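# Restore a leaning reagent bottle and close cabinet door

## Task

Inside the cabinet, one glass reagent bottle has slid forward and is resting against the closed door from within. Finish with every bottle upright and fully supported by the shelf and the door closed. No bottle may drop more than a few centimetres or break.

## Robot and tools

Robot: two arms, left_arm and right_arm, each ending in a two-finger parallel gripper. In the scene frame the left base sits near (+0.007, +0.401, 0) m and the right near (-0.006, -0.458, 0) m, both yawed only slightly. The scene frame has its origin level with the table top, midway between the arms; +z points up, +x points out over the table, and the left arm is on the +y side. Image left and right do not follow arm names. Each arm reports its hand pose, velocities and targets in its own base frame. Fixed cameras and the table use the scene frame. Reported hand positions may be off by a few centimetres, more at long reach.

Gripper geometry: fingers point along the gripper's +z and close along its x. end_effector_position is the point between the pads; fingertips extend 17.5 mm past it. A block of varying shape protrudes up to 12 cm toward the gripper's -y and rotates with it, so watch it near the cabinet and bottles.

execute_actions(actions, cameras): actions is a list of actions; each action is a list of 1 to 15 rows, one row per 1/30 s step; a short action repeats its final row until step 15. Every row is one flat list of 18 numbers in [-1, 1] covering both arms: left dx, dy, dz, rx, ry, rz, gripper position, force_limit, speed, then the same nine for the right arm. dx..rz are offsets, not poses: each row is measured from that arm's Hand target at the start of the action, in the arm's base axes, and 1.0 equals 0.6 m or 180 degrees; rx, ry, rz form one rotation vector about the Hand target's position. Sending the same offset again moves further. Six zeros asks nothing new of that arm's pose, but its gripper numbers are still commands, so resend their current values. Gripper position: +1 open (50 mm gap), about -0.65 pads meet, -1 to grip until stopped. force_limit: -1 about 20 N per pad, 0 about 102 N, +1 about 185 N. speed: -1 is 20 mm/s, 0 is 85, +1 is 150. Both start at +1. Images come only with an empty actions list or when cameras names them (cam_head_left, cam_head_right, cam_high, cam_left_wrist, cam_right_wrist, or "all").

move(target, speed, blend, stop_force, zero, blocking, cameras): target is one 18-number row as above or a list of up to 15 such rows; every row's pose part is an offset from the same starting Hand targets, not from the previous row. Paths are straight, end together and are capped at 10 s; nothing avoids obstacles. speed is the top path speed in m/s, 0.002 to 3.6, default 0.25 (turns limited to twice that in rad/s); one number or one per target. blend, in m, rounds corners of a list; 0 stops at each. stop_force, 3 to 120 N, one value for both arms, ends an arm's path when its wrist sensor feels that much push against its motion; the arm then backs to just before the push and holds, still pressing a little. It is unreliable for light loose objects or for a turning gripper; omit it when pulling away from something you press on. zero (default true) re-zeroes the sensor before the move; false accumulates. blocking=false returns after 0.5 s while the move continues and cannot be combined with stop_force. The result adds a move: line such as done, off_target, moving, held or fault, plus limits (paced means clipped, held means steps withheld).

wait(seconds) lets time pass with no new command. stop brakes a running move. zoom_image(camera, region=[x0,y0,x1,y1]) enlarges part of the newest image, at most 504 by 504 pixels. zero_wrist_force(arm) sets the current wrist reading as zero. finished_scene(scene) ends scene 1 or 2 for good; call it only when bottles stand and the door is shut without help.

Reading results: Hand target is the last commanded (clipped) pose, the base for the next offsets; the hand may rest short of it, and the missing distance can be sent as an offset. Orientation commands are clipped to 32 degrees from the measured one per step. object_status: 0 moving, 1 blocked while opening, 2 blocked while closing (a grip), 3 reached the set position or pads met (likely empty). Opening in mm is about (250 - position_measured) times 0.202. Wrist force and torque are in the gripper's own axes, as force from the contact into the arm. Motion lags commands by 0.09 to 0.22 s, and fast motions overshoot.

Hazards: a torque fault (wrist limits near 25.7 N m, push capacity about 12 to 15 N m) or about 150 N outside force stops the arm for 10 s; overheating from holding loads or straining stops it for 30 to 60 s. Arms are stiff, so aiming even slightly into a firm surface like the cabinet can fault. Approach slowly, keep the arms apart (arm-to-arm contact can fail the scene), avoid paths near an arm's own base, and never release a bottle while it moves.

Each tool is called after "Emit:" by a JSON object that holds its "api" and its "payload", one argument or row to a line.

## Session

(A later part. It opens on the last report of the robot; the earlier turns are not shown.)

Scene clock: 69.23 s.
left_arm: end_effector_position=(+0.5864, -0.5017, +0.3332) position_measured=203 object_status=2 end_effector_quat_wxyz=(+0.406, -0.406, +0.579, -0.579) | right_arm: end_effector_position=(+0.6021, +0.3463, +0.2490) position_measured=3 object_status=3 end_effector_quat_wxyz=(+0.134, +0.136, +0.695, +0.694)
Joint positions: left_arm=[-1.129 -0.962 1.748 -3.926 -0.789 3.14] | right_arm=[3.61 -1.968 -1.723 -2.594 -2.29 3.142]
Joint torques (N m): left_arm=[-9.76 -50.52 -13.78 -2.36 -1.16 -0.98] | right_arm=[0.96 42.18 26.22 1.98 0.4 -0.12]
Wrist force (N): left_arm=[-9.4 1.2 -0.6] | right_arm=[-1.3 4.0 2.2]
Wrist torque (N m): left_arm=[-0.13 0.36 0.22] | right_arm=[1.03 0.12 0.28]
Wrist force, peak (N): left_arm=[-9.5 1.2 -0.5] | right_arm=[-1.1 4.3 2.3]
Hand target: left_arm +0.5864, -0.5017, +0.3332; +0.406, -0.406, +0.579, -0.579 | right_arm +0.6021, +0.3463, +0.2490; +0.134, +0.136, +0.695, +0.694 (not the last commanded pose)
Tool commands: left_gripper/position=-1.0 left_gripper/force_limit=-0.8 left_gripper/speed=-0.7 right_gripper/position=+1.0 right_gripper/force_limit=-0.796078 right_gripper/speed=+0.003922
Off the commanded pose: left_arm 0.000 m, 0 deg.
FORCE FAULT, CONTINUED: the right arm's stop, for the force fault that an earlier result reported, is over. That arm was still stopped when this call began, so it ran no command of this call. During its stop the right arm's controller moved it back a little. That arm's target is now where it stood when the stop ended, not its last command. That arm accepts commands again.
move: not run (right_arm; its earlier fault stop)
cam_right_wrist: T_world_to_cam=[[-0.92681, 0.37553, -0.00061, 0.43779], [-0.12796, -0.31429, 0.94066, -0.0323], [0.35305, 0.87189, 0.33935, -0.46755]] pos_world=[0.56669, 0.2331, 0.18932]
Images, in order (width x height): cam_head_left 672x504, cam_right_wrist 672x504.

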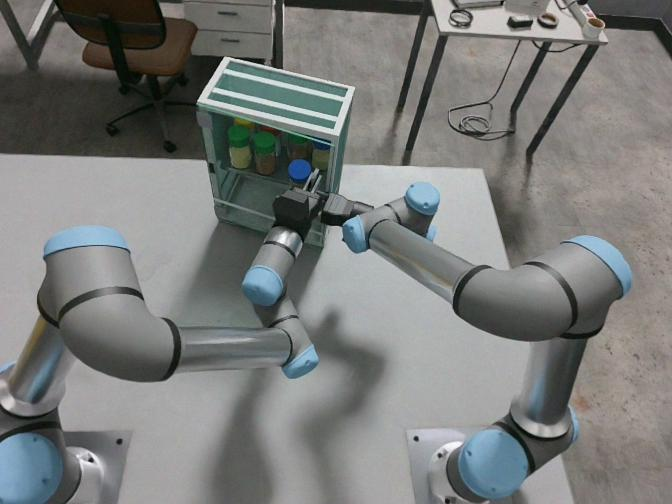

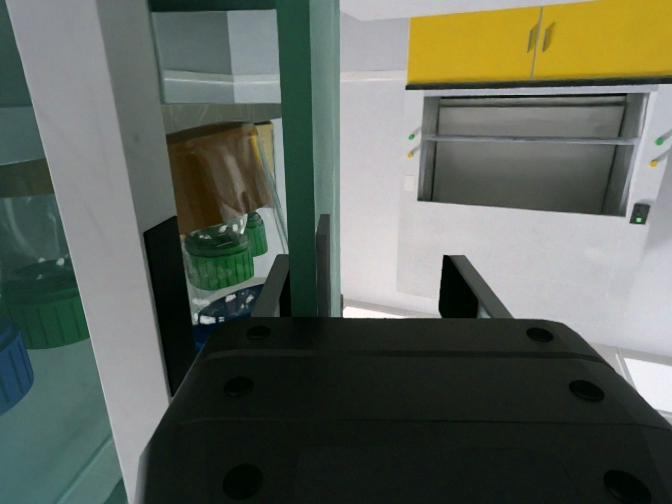

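Emit:
{"api": "move", "payload": {
  "target": [
    [0,0,0,0,0,0,-1,-0.8,-0.7,-0.005,-0.0092,-0.006,0,0,0,1,-0.8,0],
    [0,0,0,0,0,0,-1,-0.8,-0.7,0.0250,-0.0105,-0.006,0,0,-0.139,1,-0.8,0]
  ],
  "speed": 0.05,
  "stop_force": 20,
  "cameras": ["cam_right_wrist"]
}}

Emit:
{"api": "zoom_image", "payload": {
  "camera": "cam_right_wrist",
  "region": [150, 0, 450, 320]
}}

Scene clock: 75.00 s.
left_arm: end_effector_position=(+0.5864, -0.5017, +0.3332) position_measured=203 object_status=2 end_effector_quat_wxyz=(+0.406, -0.406, +0.579, -0.579) | right_arm: end_effector_position=(+0.6171, +0.3400, +0.2454) position_measured=3 object_status=3 end_effector_quat_wxyz=(+0.281, +0.283, +0.649, +0.648)
Joint positions: left_arm=[-1.129 -0.962 1.748 -3.926 -0.789 3.14] | right_arm=[3.802 -1.85 -1.904 -2.532 -1.661 3.143]
Joint torques (N m): left_arm=[-9.2 -49.71 -12.29 -2.54 -1.1 -1.34] | right_arm=[-8.26 30.38 30.61 1.7 0.35 1.01]
Wrist force (N): left_arm=[-9.3 1.3 -0.4] | right_arm=[-0.4 4.4 2.3]
Wrist torque (N m): left_arm=[-0.13 0.35 0.21] | right_arm=[1.09 0.00 0.18]
Wrist force, peak (N): left_arm=[-9.7 1.2 -0.3] | right_arm=[-1.0 4.8 2.6]
Hand target: left_arm +0.5864, -0.5017, +0.3332; +0.406, -0.406, +0.579, -0.579 | right_arm +0.6171, +0.3400, +0.2454; +0.281, +0.283, +0.649, +0.648
Off the commanded pose: left_arm 0.000 m, 0 deg | right_arm 0.000 m, 0 deg.
move: done
cam_right_wrist: T_world_to_cam=[[-0.68096, 0.73232, -0.00054, 0.18095], [-0.24893, -0.23078, 0.94063, 0.01728], [0.68871, 0.64066, 0.33945, -0.59471]] pos_world=[0.5371, 0.25248, 0.18572]

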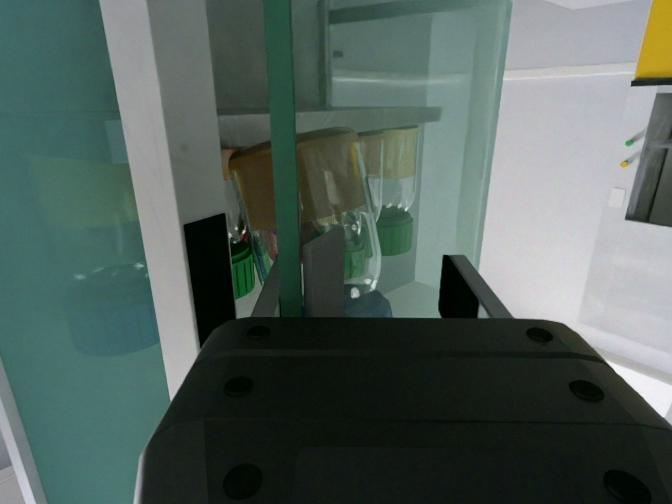

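Scaled by 1.575 from the camera's image (finer frame: 960x720).

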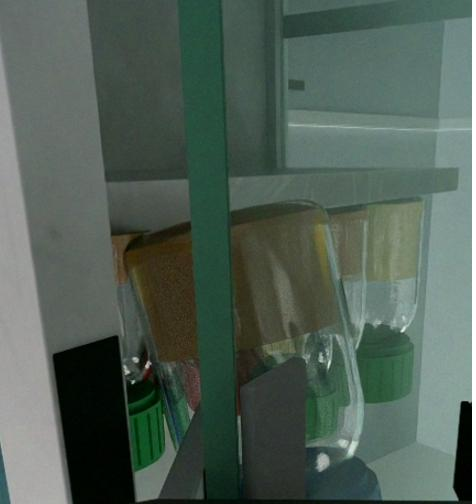

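Emit:
{"api": "move", "payload": {
  "target": [
    [0,0,0,0,0,0,-1,-0.8,-0.7,-0.030,0.0013,0,0,0,0.139,1,-0.8,0],
    [0,0,0,0,0,0,-1,-0.8,-0.7,-0.0835,-0.13,0,0,0,0.139,1,-0.8,0],
    [0,0,0,0,0,0,-1,-0.8,-0.7,-0.0835,-0.13,0.0907,0,0,0.139,-0.12,-0.8,0],
    [0,0,0,0,0,0,-1,-0.8,-0.7,-0.0508,-0.1248,0.0907,0,0,0.139,-0.12,-0.8,0]
  ],
  "speed": 0.1
}}

Emit:
{"api": "move", "payload": {
  "target": [0,0,0,0,0,0,-1,-0.8,-0.7,0.0436,0.1248,0,0,0,0,-0.12,-0.8,0],
  "speed": 0.04,
  "stop_force": 15
}}

Emit:
{"api": "move", "payload": {
  "target": [
    [0,0,0,0,0,0,-1,-0.8,-0.7,0.0050,-0.0046,0,0,0,0,-0.12,-0.8,-0.8],
    [0,0,0,0,0,0,-1,-0.8,-0.7,0.0050,-0.0046,0,0,0,0,0.47,-0.8,-0.8],
    [0,0,0,0,0,0,-1,-0.8,-0.7,0.0120,-0.0077,0,0,0,0,0.47,-0.8,-0.8]
  ],
  "speed": 0.03,
  "cameras": ["cam_right_wrist"]
}}

Emit:
{"api": "zoom_image", "payload": {
  "camera": "cam_right_wrist",
  "region": [150, 0, 450, 320]
}}

Scene clock: 81.27 s.
left_arm: end_effector_position=(+0.5864, -0.5017, +0.3332) position_measured=203 object_status=2 end_effector_quat_wxyz=(+0.406, -0.406, +0.579, -0.579) | right_arm: end_effector_position=(+0.5867, +0.2650, +0.2998) position_measured=171 object_status=3 end_effector_quat_wxyz=(+0.134, +0.136, +0.695, +0.693)
Joint positions: left_arm=[-1.129 -0.962 1.748 -3.926 -0.789 3.14] | right_arm=[3.468 -1.854 -1.737 -2.695 -2.432 3.141]
Joint torques (N m): left_arm=[-9.27 -50.43 -12.75 -2.25 -1.02 -1.11] | right_arm=[8.48 45.77 21.68 3.55 0.93 -1.33]
Wrist force (N): left_arm=[-9.4 1.1 -0.4] | right_arm=[-1.0 4.2 2.0]
Wrist torque (N m): left_arm=[-0.14 0.35 0.21] | right_arm=[1.06 0.09 0.32]
Wrist force, peak (N): left_arm=[-9.7 1.2 -0.4] | right_arm=[-0.8 6.1 2.2]
Hand target: left_arm +0.5864, -0.5017, +0.3332; +0.406, -0.406, +0.579, -0.579 | right_arm +0.5867, +0.2651, +0.2998; +0.134, +0.136, +0.695, +0.694
Off the commanded pose: left_arm 0.000 m, 0 deg | right_arm 0.000 m, 0 deg.
move: done

Scene clock: 84.33 s.
left_arm: end_effector_position=(+0.5864, -0.5017, +0.3332) position_measured=203 object_status=2 end_effector_quat_wxyz=(+0.406, -0.406, +0.579, -0.579) | right_arm: end_effector_position=(+0.6128, +0.3400, +0.2998) position_measured=171 object_status=3 end_effector_quat_wxyz=(+0.134, +0.136, +0.695, +0.694)
Joint positions: left_arm=[-1.129 -0.962 1.748 -3.926 -0.789 3.14] | right_arm=[3.589 -1.932 -1.629 -2.724 -2.31 3.142]
Joint torques (N m): left_arm=[-8.86 -49.64 -12.44 -2.12 -1.19 -1.35] | right_arm=[-8.97 52.85 16.21 3.6 -1.35 -0.22]
Wrist force (N): left_arm=[-9.3 1.3 -0.5] | right_arm=[-1.0 4.3 2.0]
Wrist torque (N m): left_arm=[-0.14 0.35 0.21] | right_arm=[1.08 0.08 0.29]
Wrist force, peak (N): left_arm=[-9.6 1.1 -0.3] | right_arm=[-0.6 4.3 2.8]
Hand target: left_arm +0.5864, -0.5017, +0.3332; +0.406, -0.406, +0.579, -0.579 | right_arm +0.6128, +0.3400, +0.2998; +0.134, +0.136, +0.695, +0.694
Off the commanded pose: left_arm 0.000 m, 0 deg | right_arm 0.000 m, 0 deg.
move: done

Scene clock: 86.07 s.
left_arm: end_effector_position=(+0.5864, -0.5017, +0.3332) position_measured=203 object_status=2 end_effector_quat_wxyz=(+0.406, -0.406, +0.579, -0.579) | right_arm: end_effector_position=(+0.6177, +0.3363, +0.2998) position_measured=83 object_status=3 end_effector_quat_wxyz=(+0.131, +0.132, +0.695, +0.694)
Joint positions: left_arm=[-1.129 -0.962 1.748 -3.926 -0.789 3.14] | right_arm=[3.575 -1.946 -1.609 -2.731 -2.334 3.142]
Joint torques (N m): left_arm=[-9.28 -49.73 -12.68 -2.03 -1.18 -1.33] | right_arm=[-19.57 42.54 23.74 6.5 12.77 -0.63]
Wrist force (N): left_arm=[-9.4 1.1 -0.4] | right_arm=[53.0 11.2 -5.5]
Wrist torque (N m): left_arm=[-0.15 0.35 0.21] | right_arm=[1.36 -2.38 -0.37]
Wrist force, peak (N): left_arm=[-9.6 1.4 -0.4] | right_arm=[61.7 8.6 -12.6]
Hand target: left_arm +0.5864, -0.5017, +0.3332; +0.406, -0.406, +0.579, -0.579 | right_arm +0.6200, +0.3353, +0.2998; +0.134, +0.136, +0.695, +0.694
Off the commanded pose: left_arm 0.000 m, 0 deg | right_arm 0.003 m, 1 deg.
move: done
cam_right_wrist: T_world_to_cam=[[-0.93042, 0.3665, -0.00054, 0.46127], [-0.12485, -0.31555, 0.94066, -0.08273], [0.34458, 0.87527, 0.33935, -0.47752]] pos_world=[0.58339, 0.2228, 0.24012]

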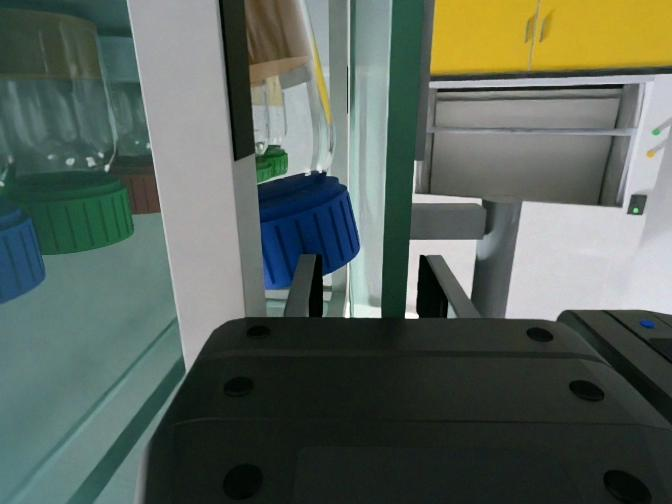

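Scaled by 1.575 from the camera's image (finer frame: 960x720).

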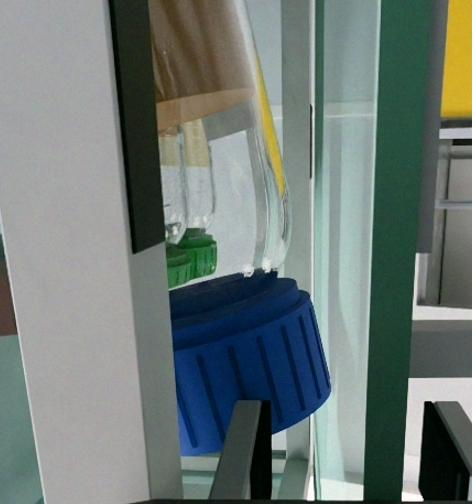

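Emit:
{"api": "move", "payload": {
  "target": [
    [0,0,0,0,0,0,-1,-0.8,-0.7,-0.007,0.003,0,0,0,0,0.1,-0.8,-0.5],
    [0,0,0,0,0,0,-1,-0.8,-0.7,-0.062,-0.13,0,0,0,0,0.1,-0.8,-0.5]
  ],
  "speed": 0.1
}}

Emit:
{"api": "move", "payload": {
  "target": [0.035,-0.0195,0,0,0,0.0265,-1,-0.8,-0.7,-0.02,-0.06,-0.05,0,0,0,1,-0.8,-0.5],
  "speed": 0.04,
  "stop_force": 20,
  "cameras": ["cam_right_wrist","cam_left_wrist"]
}}

Emit:
{"api": "zoom_image", "payload": {
  "camera": "cam_right_wrist",
  "region": [100, 0, 400, 320]
}}

Scene clock: 89.10 s.
left_arm: end_effector_position=(+0.5864, -0.5017, +0.3332) position_measured=203 object_status=2 end_effector_quat_wxyz=(+0.406, -0.406, +0.579, -0.579) | right_arm: end_effector_position=(+0.5828, +0.2573, +0.2999) position_measured=138 object_status=3 end_effector_quat_wxyz=(+0.134, +0.136, +0.695, +0.694) end_effector_velocity=(+0.001, +0.003, +0.000) end_effector_angular_velocity=(+0.000, +0.000, +0.000)
Joint positions: left_arm=[-1.129 -0.962 1.748 -3.926 -0.789 3.14] | right_arm=[3.454 -1.845 -1.749 -2.692 -2.445 3.141]
Joint velocities: left_arm=[within noise] | right_arm=[0.004 -0.003 0.003 0 0.005 0]
Joint torques (N m): left_arm=[-9.74 -50.6 -12.77 -2.03 -0.91 -1.24] | right_arm=[7.62 28.8 30.21 0.6 1.51 0.05]
Wrist force (N): left_arm=[-9.3 1.3 -0.5] | right_arm=[-2.2 4.1 2.6]
Wrist torque (N m): left_arm=[-0.13 0.34 0.21] | right_arm=[1.05 0.28 0.33]
Wrist force, peak (N): left_arm=[-9.6 1.6 -0.4] | right_arm=[52.5 10.9 -5.1]
Hand target: left_arm +0.5864, -0.5017, +0.3332; +0.406, -0.406, +0.579, -0.579 | right_arm +0.5828, +0.2573, +0.2998; +0.134, +0.136, +0.695, +0.694
Off the commanded pose: left_arm 0.000 m, 0 deg | right_arm 0.000 m, 0 deg.
move: done

Scene clock: 91.43 s.
left_arm: end_effector_position=(+0.6077, -0.5120, +0.3332) position_measured=203 object_status=2 end_effector_quat_wxyz=(+0.431, -0.432, +0.560, -0.560) | right_arm: end_effector_position=(+0.5708, +0.2213, +0.2698) position_measured=3 object_status=3 end_effector_quat_wxyz=(+0.134, +0.136, +0.695, +0.694)
Joint positions: left_arm=[-1.131 -0.902 1.634 -3.872 -0.699 3.14] | right_arm=[3.387 -1.853 -1.825 -2.608 -2.513 3.141]
Joint torques (N m): left_arm=[-33.47 -51.65 -17.15 -0.99 -13 -1.5] | right_arm=[9.82 44.73 30.49 -0.29 1.52 0.56]
Wrist force (N): left_arm=[-46.0 5.3 11.1] | right_arm=[-1.7 4.0 2.1]
Wrist torque (N m): left_arm=[0.00 0.91 0.21] | right_arm=[1.04 0.20 0.33]
Wrist force, peak (N): left_arm=[-50.8 6.1 12.8] | right_arm=[-1.9 4.9 3.1]
Hand target: left_arm +0.6074, -0.5134, +0.3332; +0.429, -0.430, +0.562, -0.561 | right_arm +0.5708, +0.2213, +0.2698; +0.134, +0.136, +0.695, +0.694
Off the commanded pose: left_arm 0.001 m, 0 deg | right_arm 0.000 m, 0 deg.
move: done
cam_left_wrist: T_world_to_cam=[[-0.24994, -0.96824, 0.00616, -0.33353], [-0.34457, 0.083, -0.93509, 0.57576], [0.90488, -0.23584, -0.35437, -0.41818]] pos_world=[0.49342, -0.46935, 0.39225]
cam_right_wrist: T_world_to_cam=[[-0.92681, 0.37553, -0.00061, 0.4557], [-0.12796, -0.31429, 0.94066, -0.09513], [0.35305, 0.87189, 0.33935, -0.35466]] pos_world=[0.53539, 0.1082, 0.21012]
Images, in order (width x height): cam_left_wrist 672x504, cam_right_wrist 672x504.

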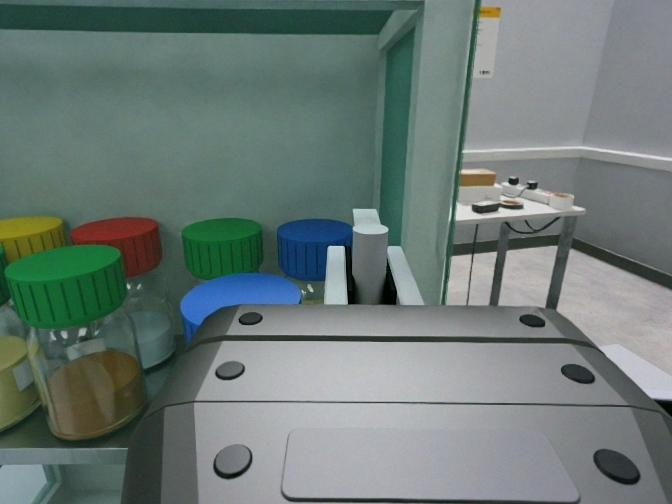

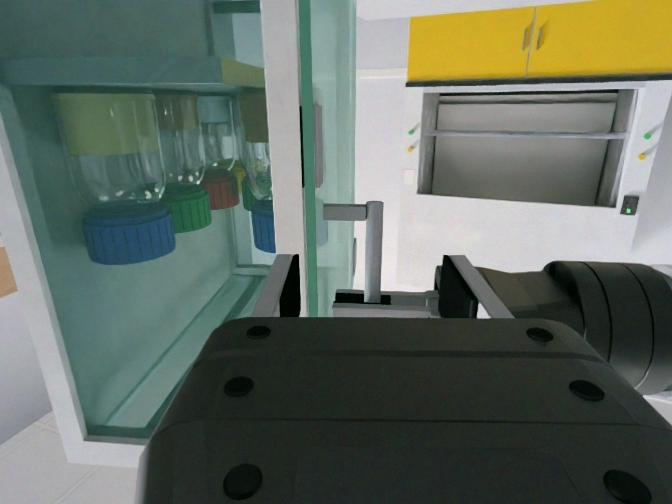

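Scaled by 1.575 from the camera's image (finer frame: 960x720).

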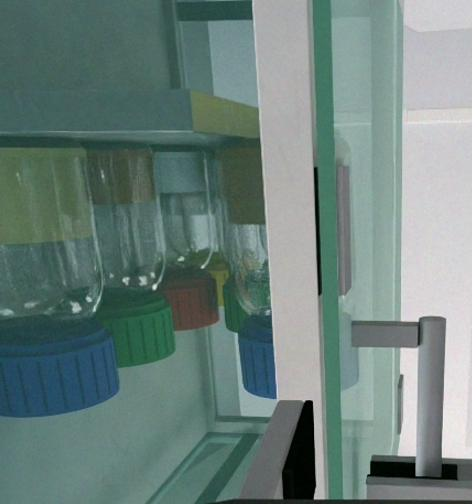

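Emit:
{"api": "move", "payload": {
  "target": [-0.035,0.0195,0,0,0,-0.0265,-1,-0.8,-0.7,0,0,0,0,0,0,1,-0.8,-0.5],
  "speed": 0.04,
  "cameras": ["cam_right_wrist","cam_left_wrist"]
}}

Emit:
{"api": "zoom_image", "payload": {
  "camera": "cam_right_wrist",
  "region": [100, 0, 400, 320]
}}

Scene clock: 92.93 s.
left_arm: end_effector_position=(+0.5863, -0.5017, +0.3332) position_measured=203 object_status=2 end_effector_quat_wxyz=(+0.406, -0.406, +0.579, -0.579) | right_arm: end_effector_position=(+0.5708, +0.2213, +0.2698) position_measured=3 object_status=3 end_effector_quat_wxyz=(+0.134, +0.136, +0.695, +0.694)
Joint positions: left_arm=[-1.129 -0.962 1.748 -3.926 -0.789 3.14] | right_arm=[3.387 -1.853 -1.825 -2.608 -2.513 3.141]
Joint torques (N m): left_arm=[-1.46 -38.73 -28.94 -0.01 -1.57 1.75] | right_arm=[9.48 44.72 29.95 -0.42 1.24 0.49]
Wrist force (N): left_arm=[-13.8 4.2 -0.1] | right_arm=[-1.8 3.9 2.3]
Wrist torque (N m): left_arm=[-0.05 0.41 0.20] | right_arm=[1.02 0.22 0.33]
Wrist force, peak (N): left_arm=[-51.7 5.9 12.1] | right_arm=[-1.8 4.5 2.5]
Hand target: left_arm +0.5864, -0.5017, +0.3332; +0.406, -0.406, +0.579, -0.579 | right_arm +0.5708, +0.2213, +0.2698; +0.134, +0.136, +0.695, +0.694
Off the commanded pose: left_arm 0.000 m, 0 deg | right_arm 0.000 m, 0 deg.
move: done
cam_left_wrist: T_world_to_cam=[[-0.33535, -0.94207, 0.00624, -0.26577], [-0.33581, 0.11334, -0.93509, 0.5777], [0.88021, -0.31568, -0.35436, -0.4219]] pos_world=[0.47623, -0.44904, 0.39235]
cam_right_wrist: T_world_to_cam=[[-0.92681, 0.37553, -0.00061, 0.4557], [-0.12796, -0.31429, 0.94066, -0.09513], [0.35305, 0.87189, 0.33935, -0.35466]] pos_world=[0.53539, 0.1082, 0.21012]
Images, in order (width x height): cam_left_wrist 672x504, cam_right_wrist 672x504.

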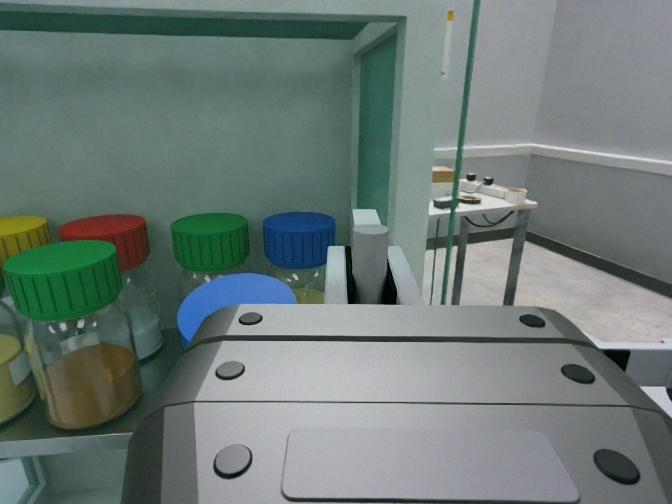

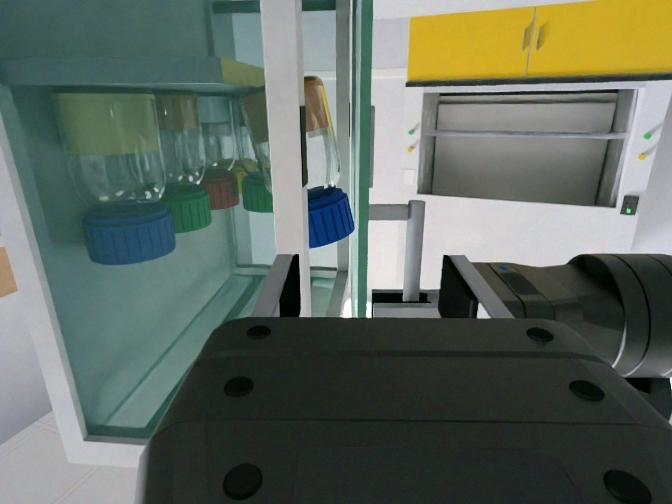

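Scaled by 1.575 from the camera's image (finer frame: 960x720).

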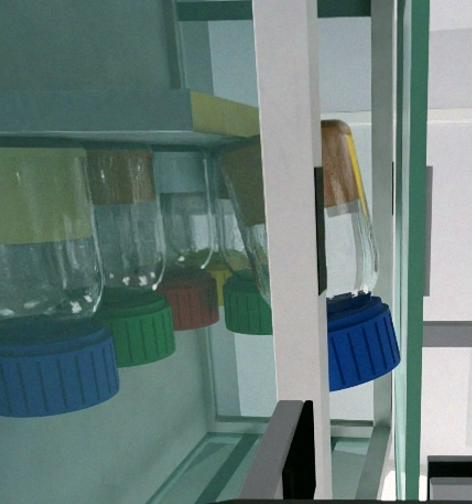

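Emit:
{"api": "move", "payload": {
  "target": [0.0340,-0.0178,0,0,0,0.0260,-1,-0.8,-0.7,0,0,0,0,0,0,1,-0.8,-0.5],
  "speed": 0.35,
  "cameras": ["cam_right_wrist","cam_left_wrist"]
}}

Emit:
{"api": "move", "payload": {
  "target": [-0.0340,0.0178,0,0,0,-0.0260,-1,-0.8,-0.7,0,0,0,0,0,0,1,-0.8,-0.5],
  "speed": 0.04,
  "cameras": ["cam_right_wrist","cam_left_wrist"]
}}

Scene clock: 95.27 s.
left_arm: end_effector_position=(+0.6069, -0.5118, +0.3332) position_measured=203 object_status=2 end_effector_quat_wxyz=(+0.429, -0.430, +0.562, -0.561) | right_arm: end_effector_position=(+0.5708, +0.2213, +0.2698) position_measured=3 object_status=3 end_effector_quat_wxyz=(+0.134, +0.136, +0.695, +0.694)
Joint positions: left_arm=[-1.13 -0.904 1.639 -3.875 -0.705 3.14] | right_arm=[3.387 -1.853 -1.825 -2.608 -2.513 3.141]
Joint torques (N m): left_arm=[-40.37 -40.04 -27.13 0.46 -12.86 -1.69] | right_arm=[9.48 45.09 30.88 -0.13 1.4 0.48]
Wrist force (N): left_arm=[-48.3 4.5 11.5] | right_arm=[-1.8 4.1 2.4]
Wrist torque (N m): left_arm=[-0.04 0.90 0.23] | right_arm=[1.05 0.22 0.33]
Wrist force, peak (N): left_arm=[-50.8 2.7 13.1] | right_arm=[-2.1 4.4 2.6]
Hand target: left_arm +0.6068, -0.5124, +0.3332; +0.429, -0.430, +0.562, -0.562 | right_arm +0.5708, +0.2213, +0.2698; +0.134, +0.136, +0.695, +0.694
Off the commanded pose: left_arm 0.001 m, 0 deg | right_arm 0.000 m, 0 deg.
move: done
cam_left_wrist: T_world_to_cam=[[-0.25508, -0.9669, 0.00617, -0.32973], [-0.34413, 0.08482, -0.93508, 0.57613], [0.90361, -0.24065, -0.35438, -0.41908]] pos_world=[0.49284, -0.46854, 0.39225]
cam_right_wrist: T_world_to_cam=[[-0.92681, 0.37553, -0.00061, 0.4557], [-0.12796, -0.31429, 0.94066, -0.09513], [0.35305, 0.87189, 0.33935, -0.35466]] pos_world=[0.53539, 0.1082, 0.21012]
Images, in order (width x height): cam_left_wrist 672x504, cam_right_wrist 672x504.

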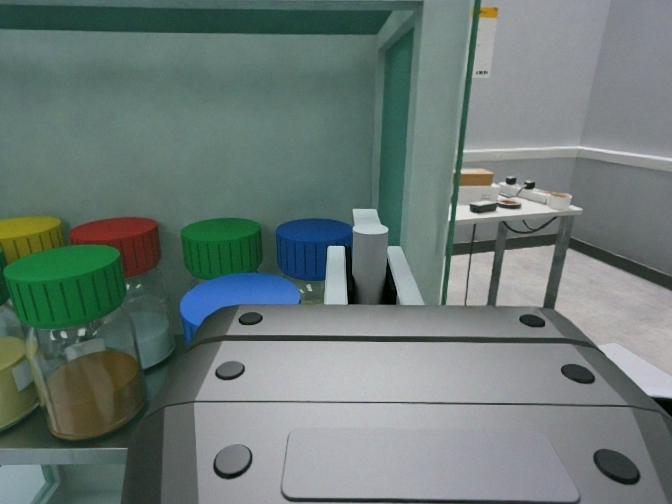

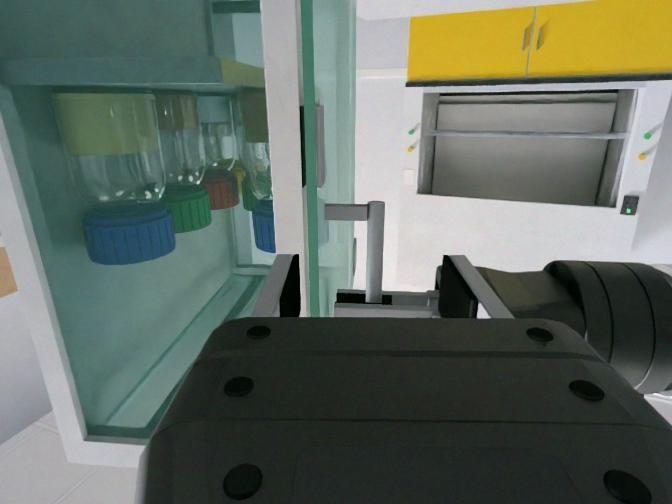

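Scene clock: 96.60 s.
left_arm: end_effector_position=(+0.5863, -0.5017, +0.3332) position_measured=203 object_status=2 end_effector_quat_wxyz=(+0.406, -0.406, +0.579, -0.579) end_effector_velocity=(+0.001, +0.000, -0.001) end_effector_angular_velocity=(+0.002, +0.001, +0.006) | right_arm: end_effector_position=(+0.5708, +0.2213, +0.2698) position_measured=3 object_status=3 end_effector_quat_wxyz=(+0.134, +0.136, +0.695, +0.694)
Joint positions: left_arm=[-1.129 -0.962 1.748 -3.926 -0.789 3.14] | right_arm=[3.387 -1.853 -1.825 -2.608 -2.513 3.141]
Joint velocities: left_arm=[0 0.002 -0.003 0.004 0.006 0] | right_arm=[within noise]
Joint torques (N m): left_arm=[-0.49 -37.09 -25.32 -0.12 -1.52 2.04] | right_arm=[9.1 44.6 29.83 -0.2 1.47 0.57]
Wrist force (N): left_arm=[-13.3 4.0 -0.4] | right_arm=[-2.0 4.1 2.4]
Wrist torque (N m): left_arm=[-0.07 0.39 0.20] | right_arm=[1.05 0.24 0.33]
Wrist force, peak (N): left_arm=[-50.6 5.6 12.1] | right_arm=[-2.1 4.3 2.5]
Hand target: left_arm +0.5864, -0.5017, +0.3332; +0.406, -0.406, +0.579, -0.579 | right_arm +0.5708, +0.2213, +0.2698; +0.134, +0.136, +0.695, +0.694
Off the commanded pose: left_arm 0.000 m, 0 deg | right_arm 0.000 m, 0 deg.
move: done
cam_left_wrist: T_world_to_cam=[[-0.33535, -0.94207, 0.00624, -0.26577], [-0.33581, 0.11334, -0.93509, 0.5777], [0.88021, -0.31568, -0.35436, -0.4219]] pos_world=[0.47623, -0.44904, 0.39235]
cam_right_wrist: T_world_to_cam=[[-0.92681, 0.37553, -0.00061, 0.4557], [-0.12796, -0.31429, 0.94066, -0.09513], [0.35305, 0.87189, 0.33935, -0.35466]] pos_world=[0.53539, 0.1082, 0.21012]
Images, in order (width x height): cam_left_wrist 672x504, cam_right_wrist 672x504.

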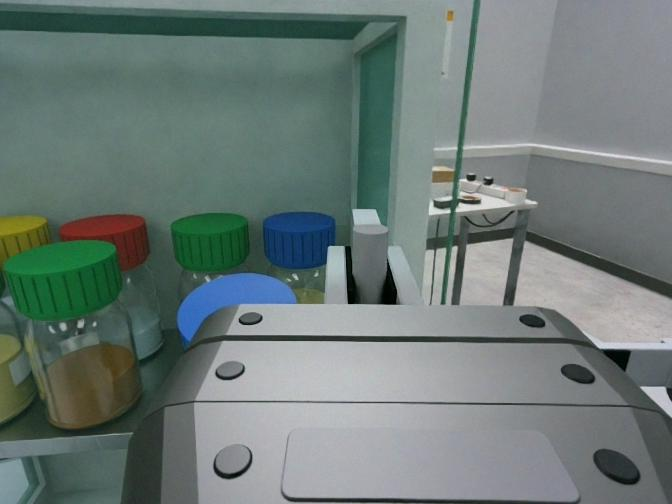

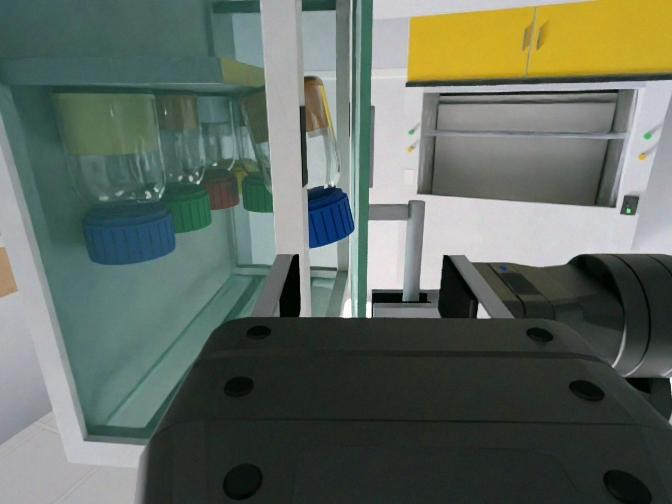

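Emit:
{"api": "move", "payload": {
  "target": [
    [0,0,0,0,0,0,-1,-0.8,-0.7,-0.055,-0.1,0.02,0,0,0,0.5,-0.8,0],
    [-0.028,0.0172,0,0,0,-0.0222,-1,-0.8,-0.7,-0.055,-0.1,0.02,0.189,0.463,0,0.5,-0.8,0]
  ],
  "speed": [0.15,0.15],
  "cameras": ["cam_right_wrist","cam_left_wrist","cam_head_left"]
}}

Scene clock: 104.30 s.
left_arm: end_effector_position=(+0.5695, -0.4914, +0.3332) position_measured=203 object_status=2 end_effector_quat_wxyz=(+0.385, -0.386, +0.593, -0.593) | right_arm: end_effector_position=(+0.5378, +0.1613, +0.2818) position_measured=78 object_status=3 end_effector_quat_wxyz=(-0.396, +0.586, +0.394, +0.587)
Joint positions: left_arm=[-1.124 -1.009 1.836 -3.967 -0.864 3.14] | right_arm=[3.267 -1.779 -1.892 -2.605 -2.631 4.721]
Joint torques (N m): left_arm=[33.33 -41.08 -15.86 -3.13 10.51 1.58] | right_arm=[9.71 43.52 16.89 1.11 1.37 -0.38]
Wrist force (N): left_arm=[36.9 -4.1 -3.2] | right_arm=[-0.4 2.3 -0.2]
Wrist torque (N m): left_arm=[-0.27 -0.13 0.19] | right_arm=[0.72 -0.16 -0.10]
Wrist force, peak (N): left_arm=[36.9 -4.1 -3.2] | right_arm=[-2.3 3.5 4.4]
Hand target: left_arm +0.5696, -0.4914, +0.3332; +0.385, -0.386, +0.593, -0.593 | right_arm +0.5378, +0.1613, +0.2818; -0.396, +0.586, +0.394, +0.587
Off the commanded pose: left_arm 0.000 m, 0 deg | right_arm 0.000 m, 0 deg.
move: done
cam_left_wrist: T_world_to_cam=[[-0.39997, -0.91651, 0.0062, -0.21229], [-0.32711, 0.13642, -0.93509, 0.57729], [0.85617, -0.37603, -0.35437, -0.41985]] pos_world=[0.46339, -0.4312, 0.39235]
cam_right_wrist: T_world_to_cam=[[-0.00148, -0.00224, 1, -0.27109], [0.74261, -0.66972, -0.0004, -0.27514], [0.66972, 0.74261, 0.00265, -0.34934]] pos_world=[0.43788, 0.07455, 0.2719]
Images, in order (width x height): cam_head_left 672x504, cam_left_wrist 672x504, cam_right_wrist 672x504.

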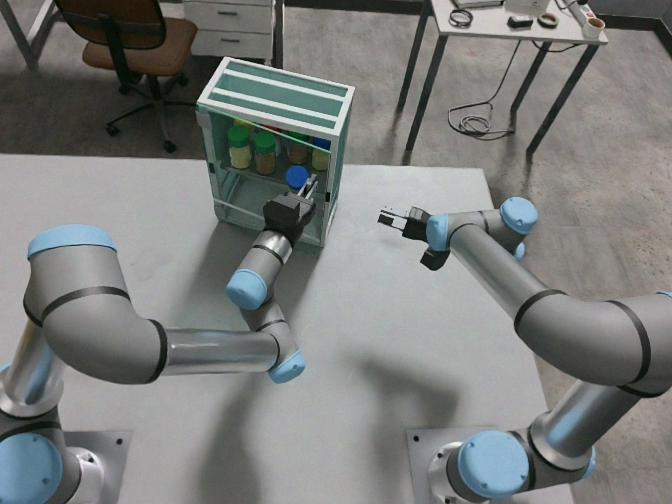

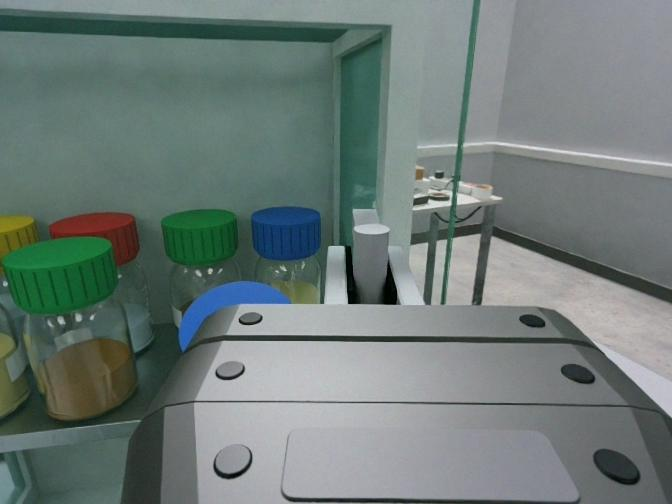

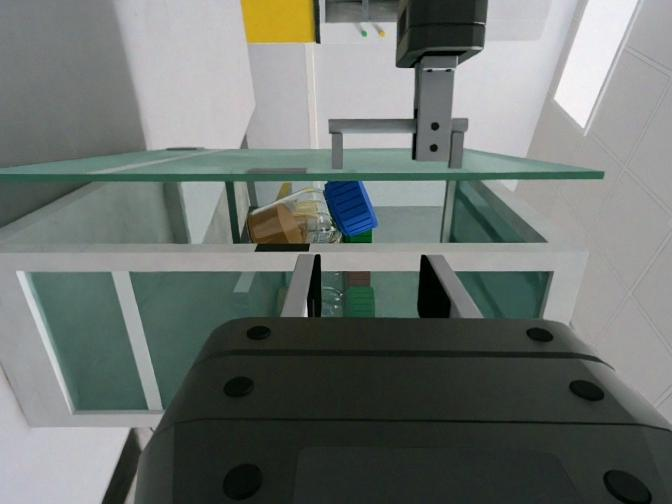

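Emit:
{"api": "move", "payload": {
  "target": [-0.0212,0.011,0,0,0,-0.0167,-1,-0.8,-0.7,0.0926,0.178,-0.0165,0,0,0,0.5,-0.8,0],
  "speed": 0.08,
  "cameras": ["cam_right_wrist","cam_left_wrist"]
}}

Scene clock: 106.83 s.
left_arm: end_effector_position=(+0.5568, -0.4847, +0.3332) position_measured=203 object_status=2 end_effector_quat_wxyz=(+0.369, -0.370, +0.603, -0.603) | right_arm: end_effector_position=(+0.5934, +0.2682, +0.2719) position_measured=78 object_status=3 end_effector_quat_wxyz=(-0.396, +0.586, +0.394, +0.587)
Joint positions: left_arm=[-1.12 -1.041 1.895 -3.994 -0.921 3.14] | right_arm=[3.47 -1.9 -1.76 -2.618 -2.428 4.719]
Joint torques (N m): left_arm=[16.73 -35.41 -21.67 -2.02 6.05 1.87] | right_arm=[-8.95 51.58 14.49 1.39 -1.29 -1.37]
Wrist force (N): left_arm=[17.1 1.7 -1.5] | right_arm=[-0.7 2.0 -0.3]
Wrist torque (N m): left_arm=[-0.10 0.13 0.18] | right_arm=[0.68 -0.12 -0.10]
Wrist force, peak (N): left_arm=[37.5 -5.4 -2.9] | right_arm=[-0.7 2.6 1.1]
Hand target: left_arm +0.5568, -0.4848, +0.3332; +0.370, -0.370, +0.603, -0.602 | right_arm +0.5934, +0.2681, +0.2719; -0.396, +0.586, +0.394, +0.587
Off the commanded pose: left_arm 0.000 m, 0 deg | right_arm 0.000 m, 0 deg.
move: done
cam_left_wrist: T_world_to_cam=[[-0.44754, -0.89424, 0.00628, -0.17407], [-0.31953, 0.15334, -0.93509, 0.57621], [0.83523, -0.42049, -0.35436, -0.41637]] pos_world=[0.45398, -0.4191, 0.39235]
cam_right_wrist: T_world_to_cam=[[-0.00113, -0.00215, 1, -0.26106], [0.74266, -0.66967, -0.0006, -0.24488], [0.66967, 0.74266, 0.00235, -0.46576]] pos_world=[0.49348, 0.18135, 0.262]
Images, in order (width x height): cam_left_wrist 672x504, cam_right_wrist 672x504.

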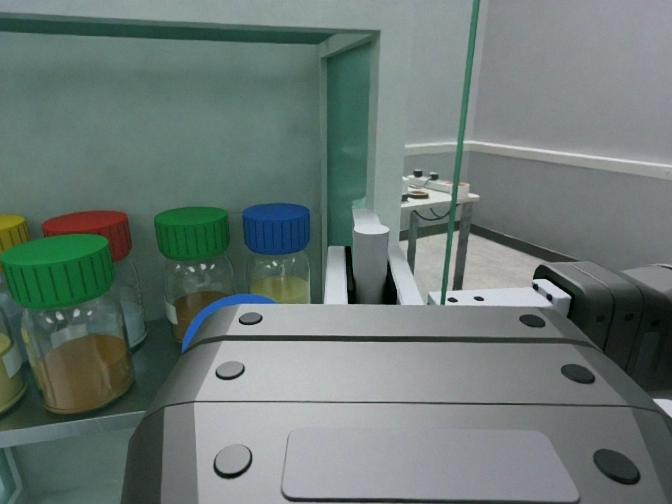

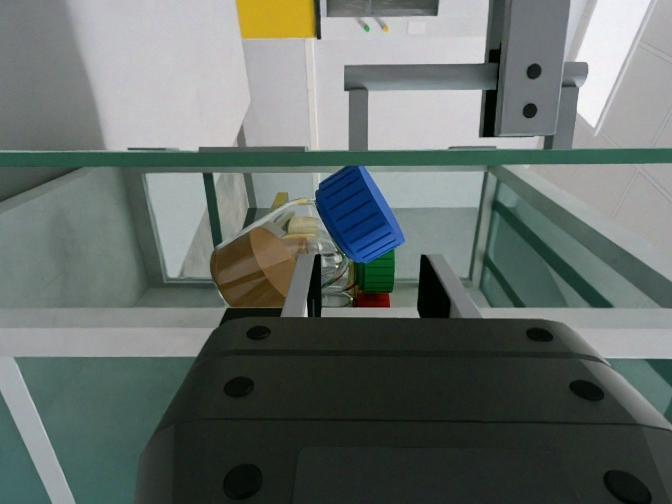

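Emit:
{"api": "move", "payload": {
  "target": [-0.0167,0.011,0,0,0,-0.0139,-1,-0.8,-0.7,0,0,-0.07,0,0,0.05,-0.62,-0.8,0],
  "speed": 0.03,
  "cameras": ["cam_right_wrist","cam_left_wrist"]
}}

Scene clock: 110.80 s.
left_arm: end_effector_position=(+0.5468, -0.4782, +0.3332) position_measured=203 object_status=2 end_effector_quat_wxyz=(+0.356, -0.357, +0.611, -0.610) | right_arm: end_effector_position=(+0.5935, +0.2681, +0.2299) position_measured=246 object_status=3 end_effector_quat_wxyz=(-0.441, +0.553, +0.438, +0.554) end_effector_velocity=(+0.001, -0.001, +0.001) end_effector_angular_velocity=(+0.000, -0.001, -0.006)
Joint positions: left_arm=[-1.114 -1.067 1.942 -4.015 -0.971 3.14] | right_arm=[3.423 -2.032 -1.688 -2.555 -2.632 4.721]
Joint velocities: left_arm=[within noise] | right_arm=[0 0.002 -0.001 0 0.005 0]
Joint torques (N m): left_arm=[20.89 -38.84 -17.68 -3.27 6.39 1.87] | right_arm=[3.06 55.27 14.87 0.46 1.47 1.27]
Wrist force (N): left_arm=[21.4 0.6 -1.8] | right_arm=[-0.2 1.9 -0.1]
Wrist torque (N m): left_arm=[-0.13 -0.01 0.19] | right_arm=[0.66 -0.20 -0.26]
Wrist force, peak (N): left_arm=[21.7 0.3 -2.1] | right_arm=[-0.6 2.4 -0.1]
Hand target: left_arm +0.5468, -0.4782, +0.3332; +0.356, -0.357, +0.611, -0.610 | right_arm +0.5934, +0.2681, +0.2299; -0.441, +0.553, +0.438, +0.554
Off the commanded pose: left_arm 0.000 m, 0 deg | right_arm 0.000 m, 0 deg.
move: done
cam_left_wrist: T_world_to_cam=[[-0.48611, -0.87388, 0.00612, -0.14179], [-0.31247, 0.16727, -0.93508, 0.57471], [0.81612, -0.45647, -0.35437, -0.41206]] pos_world=[0.44695, -0.40813, 0.39225]
cam_right_wrist: T_world_to_cam=[[-0.00103, -0.00249, 1, -0.21907], [0.83825, -0.54529, -0.0005, -0.33512], [0.54529, 0.83824, 0.00265, -0.41748]] pos_world=[0.50834, 0.16667, 0.22]
Images, in order (width x height): cam_left_wrist 672x504, cam_right_wrist 672x504.

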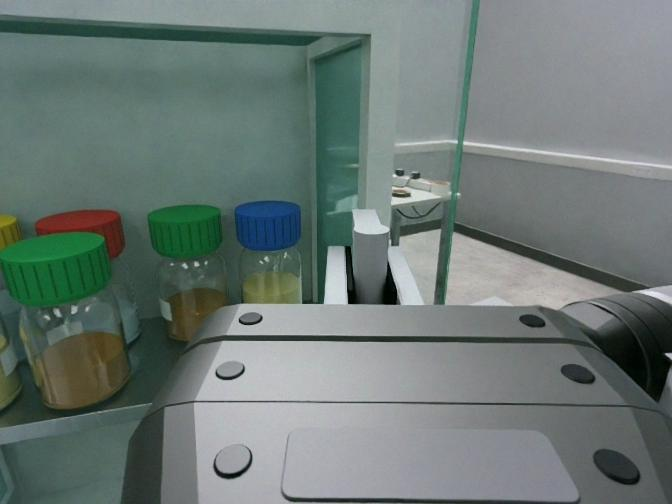

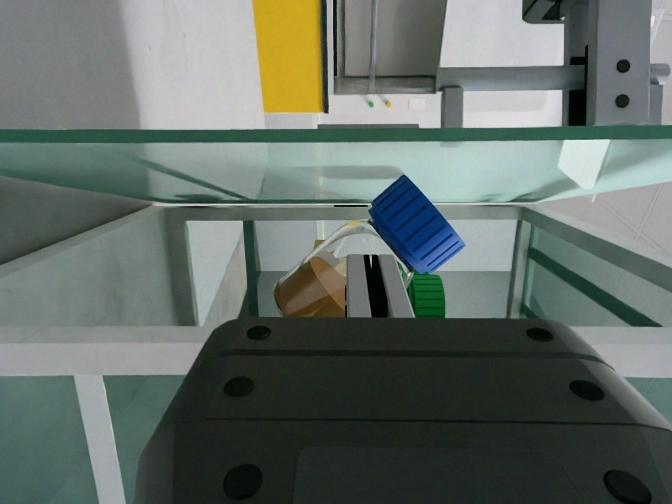

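Emit:
{"api": "move", "payload": {
  "target": [0,0,0,0,0,0,-1,-0.8,-0.7,-0.0385,0.0165,-0.058,0,0,-0.103,-0.62,-0.8,0],
  "speed": 0.1,
  "cameras": ["cam_right_wrist","cam_head_right"]
}}

Emit:
{"api": "zoom_image", "payload": {
  "camera": "cam_right_wrist",
  "region": [200, 80, 500, 330]
}}

Scene clock: 114.03 s.
left_arm: end_effector_position=(+0.5468, -0.4782, +0.3332) position_measured=203 object_status=2 end_effector_quat_wxyz=(+0.356, -0.357, +0.611, -0.610) | right_arm: end_effector_position=(+0.5702, +0.2781, +0.1952) position_measured=246 object_status=3 end_effector_quat_wxyz=(-0.346, +0.616, +0.344, +0.618)
Joint positions: left_arm=[-1.114 -1.067 1.942 -4.015 -0.971 3.14] | right_arm=[3.582 -1.892 -2.015 -2.371 -2.149 4.717]
Joint torques (N m): left_arm=[14.14 -33.71 -18.66 -1.88 7.25 1.76] | right_arm=[-8.62 26.4 25.4 0.44 0.31 0.52]
Wrist force (N): left_arm=[21.0 0.9 -2.1] | right_arm=[-0.4 2.2 -0.2]
Wrist torque (N m): left_arm=[-0.14 0.00 0.19] | right_arm=[0.70 -0.16 -0.11]
Wrist force, peak (N): left_arm=[21.5 0.5 -1.9] | right_arm=[0.2 2.8 0.0]
Hand target: left_arm +0.5468, -0.4782, +0.3332; +0.356, -0.357, +0.611, -0.610 | right_arm +0.5703, +0.2780, +0.1951; -0.346, +0.617, +0.344, +0.618
Off the commanded pose: left_arm 0.000 m, 0 deg | right_arm 0.000 m, 0 deg.
move: done
cam_right_wrist: T_world_to_cam=[[-0.00176, -0.00204, 1, -0.18407], [0.62152, -0.7834, -0.0005, -0.12034], [0.78339, 0.62152, 0.00265, -0.48865]] pos_world=[0.45727, 0.20906, 0.1853]
Images, in order (width x height): cam_head_right 672x504, cam_right_wrist 672x504.

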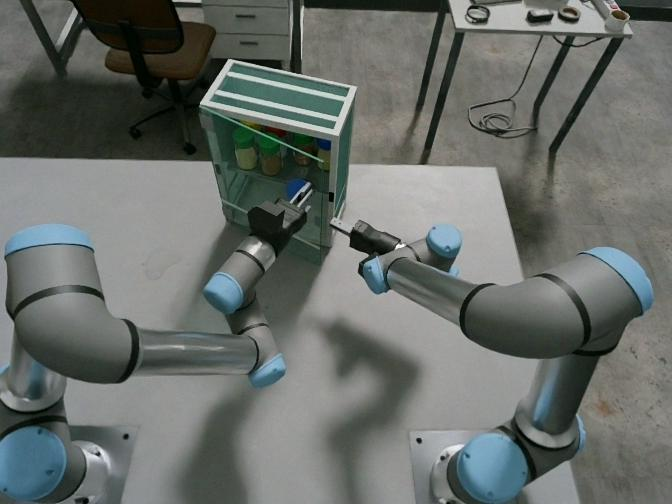

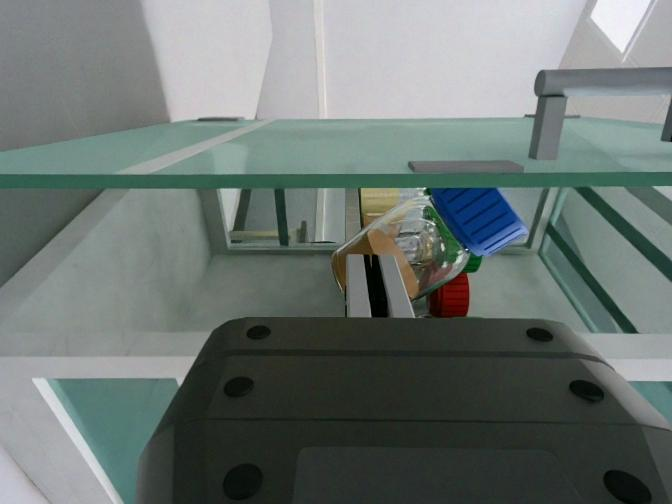

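Scaled by 1.680 from the camera's image (finer frame: 960x720).

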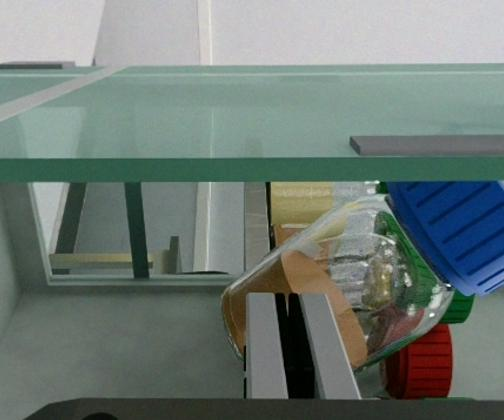

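Emit:
{"api": "move", "payload": {
  "target": [
    [0,0,0,0,0,0,-1,-0.8,-0.7,-0.0028,0.0018,-0.028,0,0,0,-0.62,-0.8,0],
    [0,0,0,0,0,0,-1,-0.8,-0.7,0.0933,0.1574,-0.028,0,0,0,-0.62,-0.8,0]
  ],
  "speed": 0.04,
  "stop_force": 10,
  "cameras": ["cam_right_wrist","cam_head_right"]
}}

Emit:
{"api": "zoom_image", "payload": {
  "camera": "cam_right_wrist",
  "region": [200, 80, 500, 330]
}}

Scene clock: 118.57 s.
left_arm: end_effector_position=(+0.5468, -0.4782, +0.3332) position_measured=203 object_status=2 end_effector_quat_wxyz=(+0.356, -0.357, +0.611, -0.610) | right_arm: end_effector_position=(+0.6263, +0.3725, +0.1783) position_measured=246 object_status=3 end_effector_quat_wxyz=(-0.346, +0.617, +0.344, +0.618)
Joint positions: left_arm=[-1.114 -1.067 1.942 -4.015 -0.971 3.14] | right_arm=[3.705 -2.065 -1.801 -2.414 -2.027 4.716]
Joint torques (N m): left_arm=[14.48 -32.74 -17.07 -1.93 7.18 1.79] | right_arm=[-8.45 56.41 12.14 4.22 -1.49 -1.28]
Wrist force (N): left_arm=[20.9 1.1 -2.1] | right_arm=[-0.4 2.4 0.1]
Wrist torque (N m): left_arm=[-0.11 0.02 0.19] | right_arm=[0.72 -0.17 -0.10]
Wrist force, peak (N): left_arm=[21.4 1.1 -2.2] | right_arm=[0.1 2.8 -0.2]
Hand target: left_arm +0.5468, -0.4782, +0.3332; +0.356, -0.357, +0.611, -0.610 | right_arm +0.6263, +0.3725, +0.1783; -0.346, +0.617, +0.344, +0.618
Off the commanded pose: left_arm 0.000 m, 0 deg | right_arm 0.000 m, 0 deg.
move: done
cam_right_wrist: T_world_to_cam=[[-0.00162, -0.00206, 1, -0.16695], [0.62135, -0.78353, -0.0006, -0.08105], [0.78353, 0.62135, 0.00255, -0.59114]] pos_world=[0.51327, 0.30346, 0.1684]
Images, in order (width x height): cam_head_right 672x504, cam_right_wrist 672x504.

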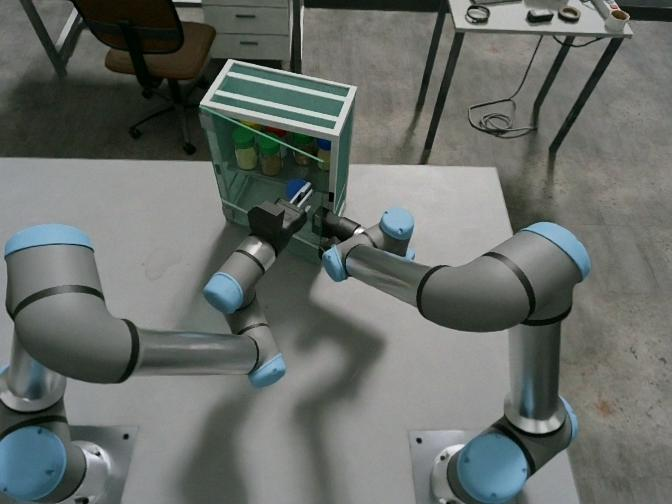

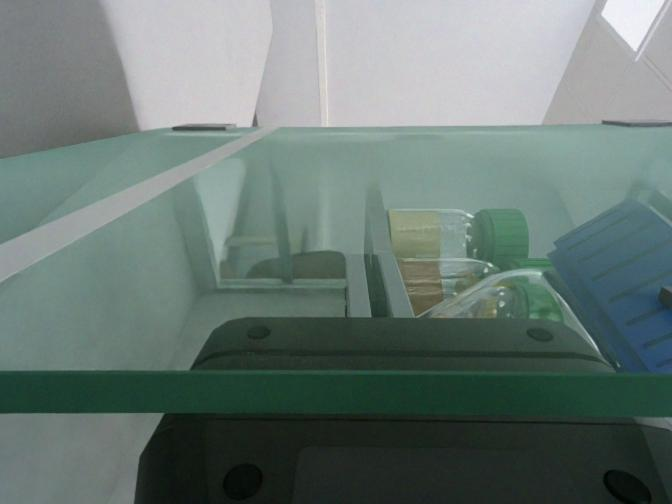

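Scaled by 1.680 from the camera's image (finer frame: 960x720).

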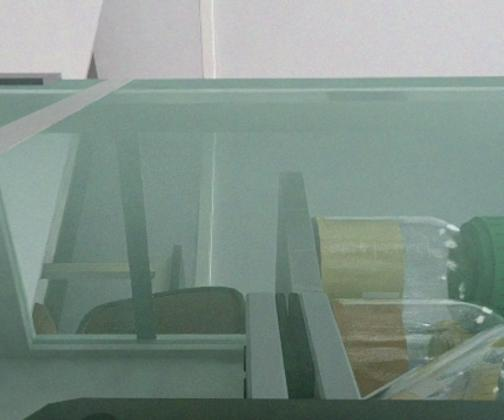

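Emit:
{"api": "move", "payload": {
  "target": [0,0,0,0,0,0,-1,-0.8,-0.7,0.0213,-0.0131,0.05,0,0,0,-0.62,-0.8,0],
  "speed": 0.04,
  "stop_force": 12,
  "cameras": ["cam_right_wrist","cam_left_wrist"]
}}

Scene clock: 120.70 s.
left_arm: end_effector_position=(+0.5468, -0.4782, +0.3332) position_measured=203 object_status=2 end_effector_quat_wxyz=(+0.356, -0.357, +0.611, -0.610) | right_arm: end_effector_position=(+0.6390, +0.3646, +0.2083) position_measured=246 object_status=3 end_effector_quat_wxyz=(-0.346, +0.617, +0.344, +0.618)
Joint positions: left_arm=[-1.114 -1.067 1.942 -4.015 -0.971 3.14] | right_arm=[3.678 -2.038 -1.745 -2.495 -2.053 4.717]
Joint torques (N m): left_arm=[14.98 -33.85 -16.33 -1.93 6.97 1.98] | right_arm=[8.87 35.16 14.77 4.43 1.56 -0.89]
Wrist force (N): left_arm=[20.7 0.8 -1.5] | right_arm=[-1.0 1.3 0.4]
Wrist torque (N m): left_arm=[-0.13 0.04 0.19] | right_arm=[0.66 -0.20 -0.09]
Wrist force, peak (N): left_arm=[21.2 0.8 -2.2] | right_arm=[-0.2 2.4 0.4]
Hand target: left_arm +0.5468, -0.4782, +0.3332; +0.356, -0.357, +0.611, -0.610 | right_arm +0.6390, +0.3646, +0.2083; -0.346, +0.617, +0.344, +0.618
Off the commanded pose: left_arm 0.000 m, 0 deg | right_arm 0.000 m, 0 deg.
move: done
cam_left_wrist: T_world_to_cam=[[-0.486, -0.87394, 0.00622, -0.14191], [-0.31255, 0.16716, -0.93508, 0.5747], [0.81616, -0.45639, -0.35439, -0.41204]] pos_world=[0.44695, -0.40813, 0.39225]
cam_right_wrist: T_world_to_cam=[[-0.00162, -0.00206, 1, -0.19694], [0.62135, -0.78353, -0.0006, -0.09518], [0.78353, 0.62135, 0.00255, -0.59634]] pos_world=[0.52607, 0.29556, 0.1984]
Images, in order (width x height): cam_left_wrist 672x504, cam_right_wrist 672x504.

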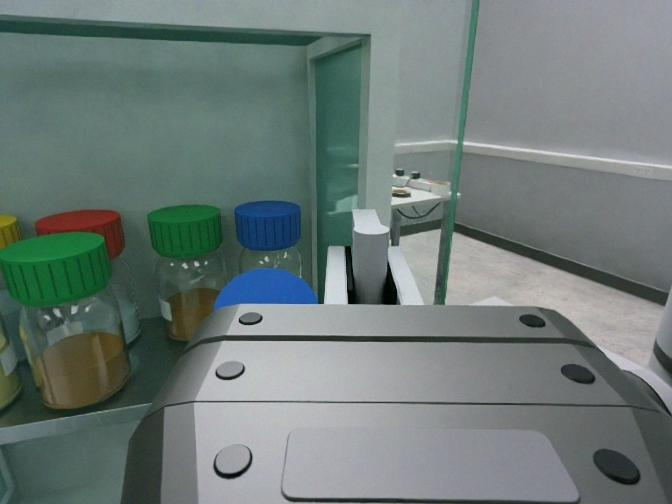

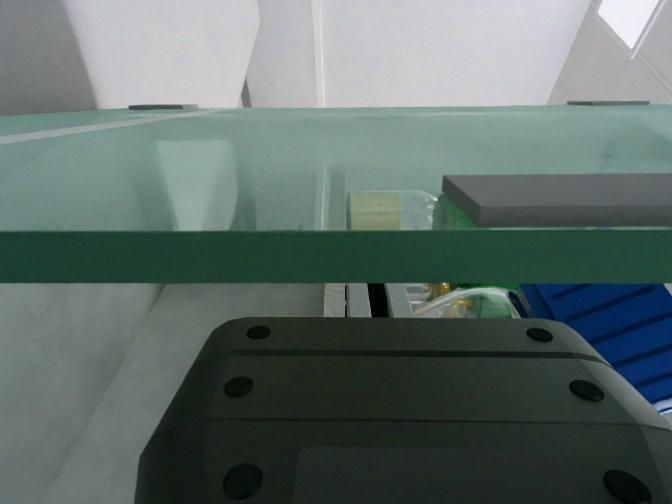

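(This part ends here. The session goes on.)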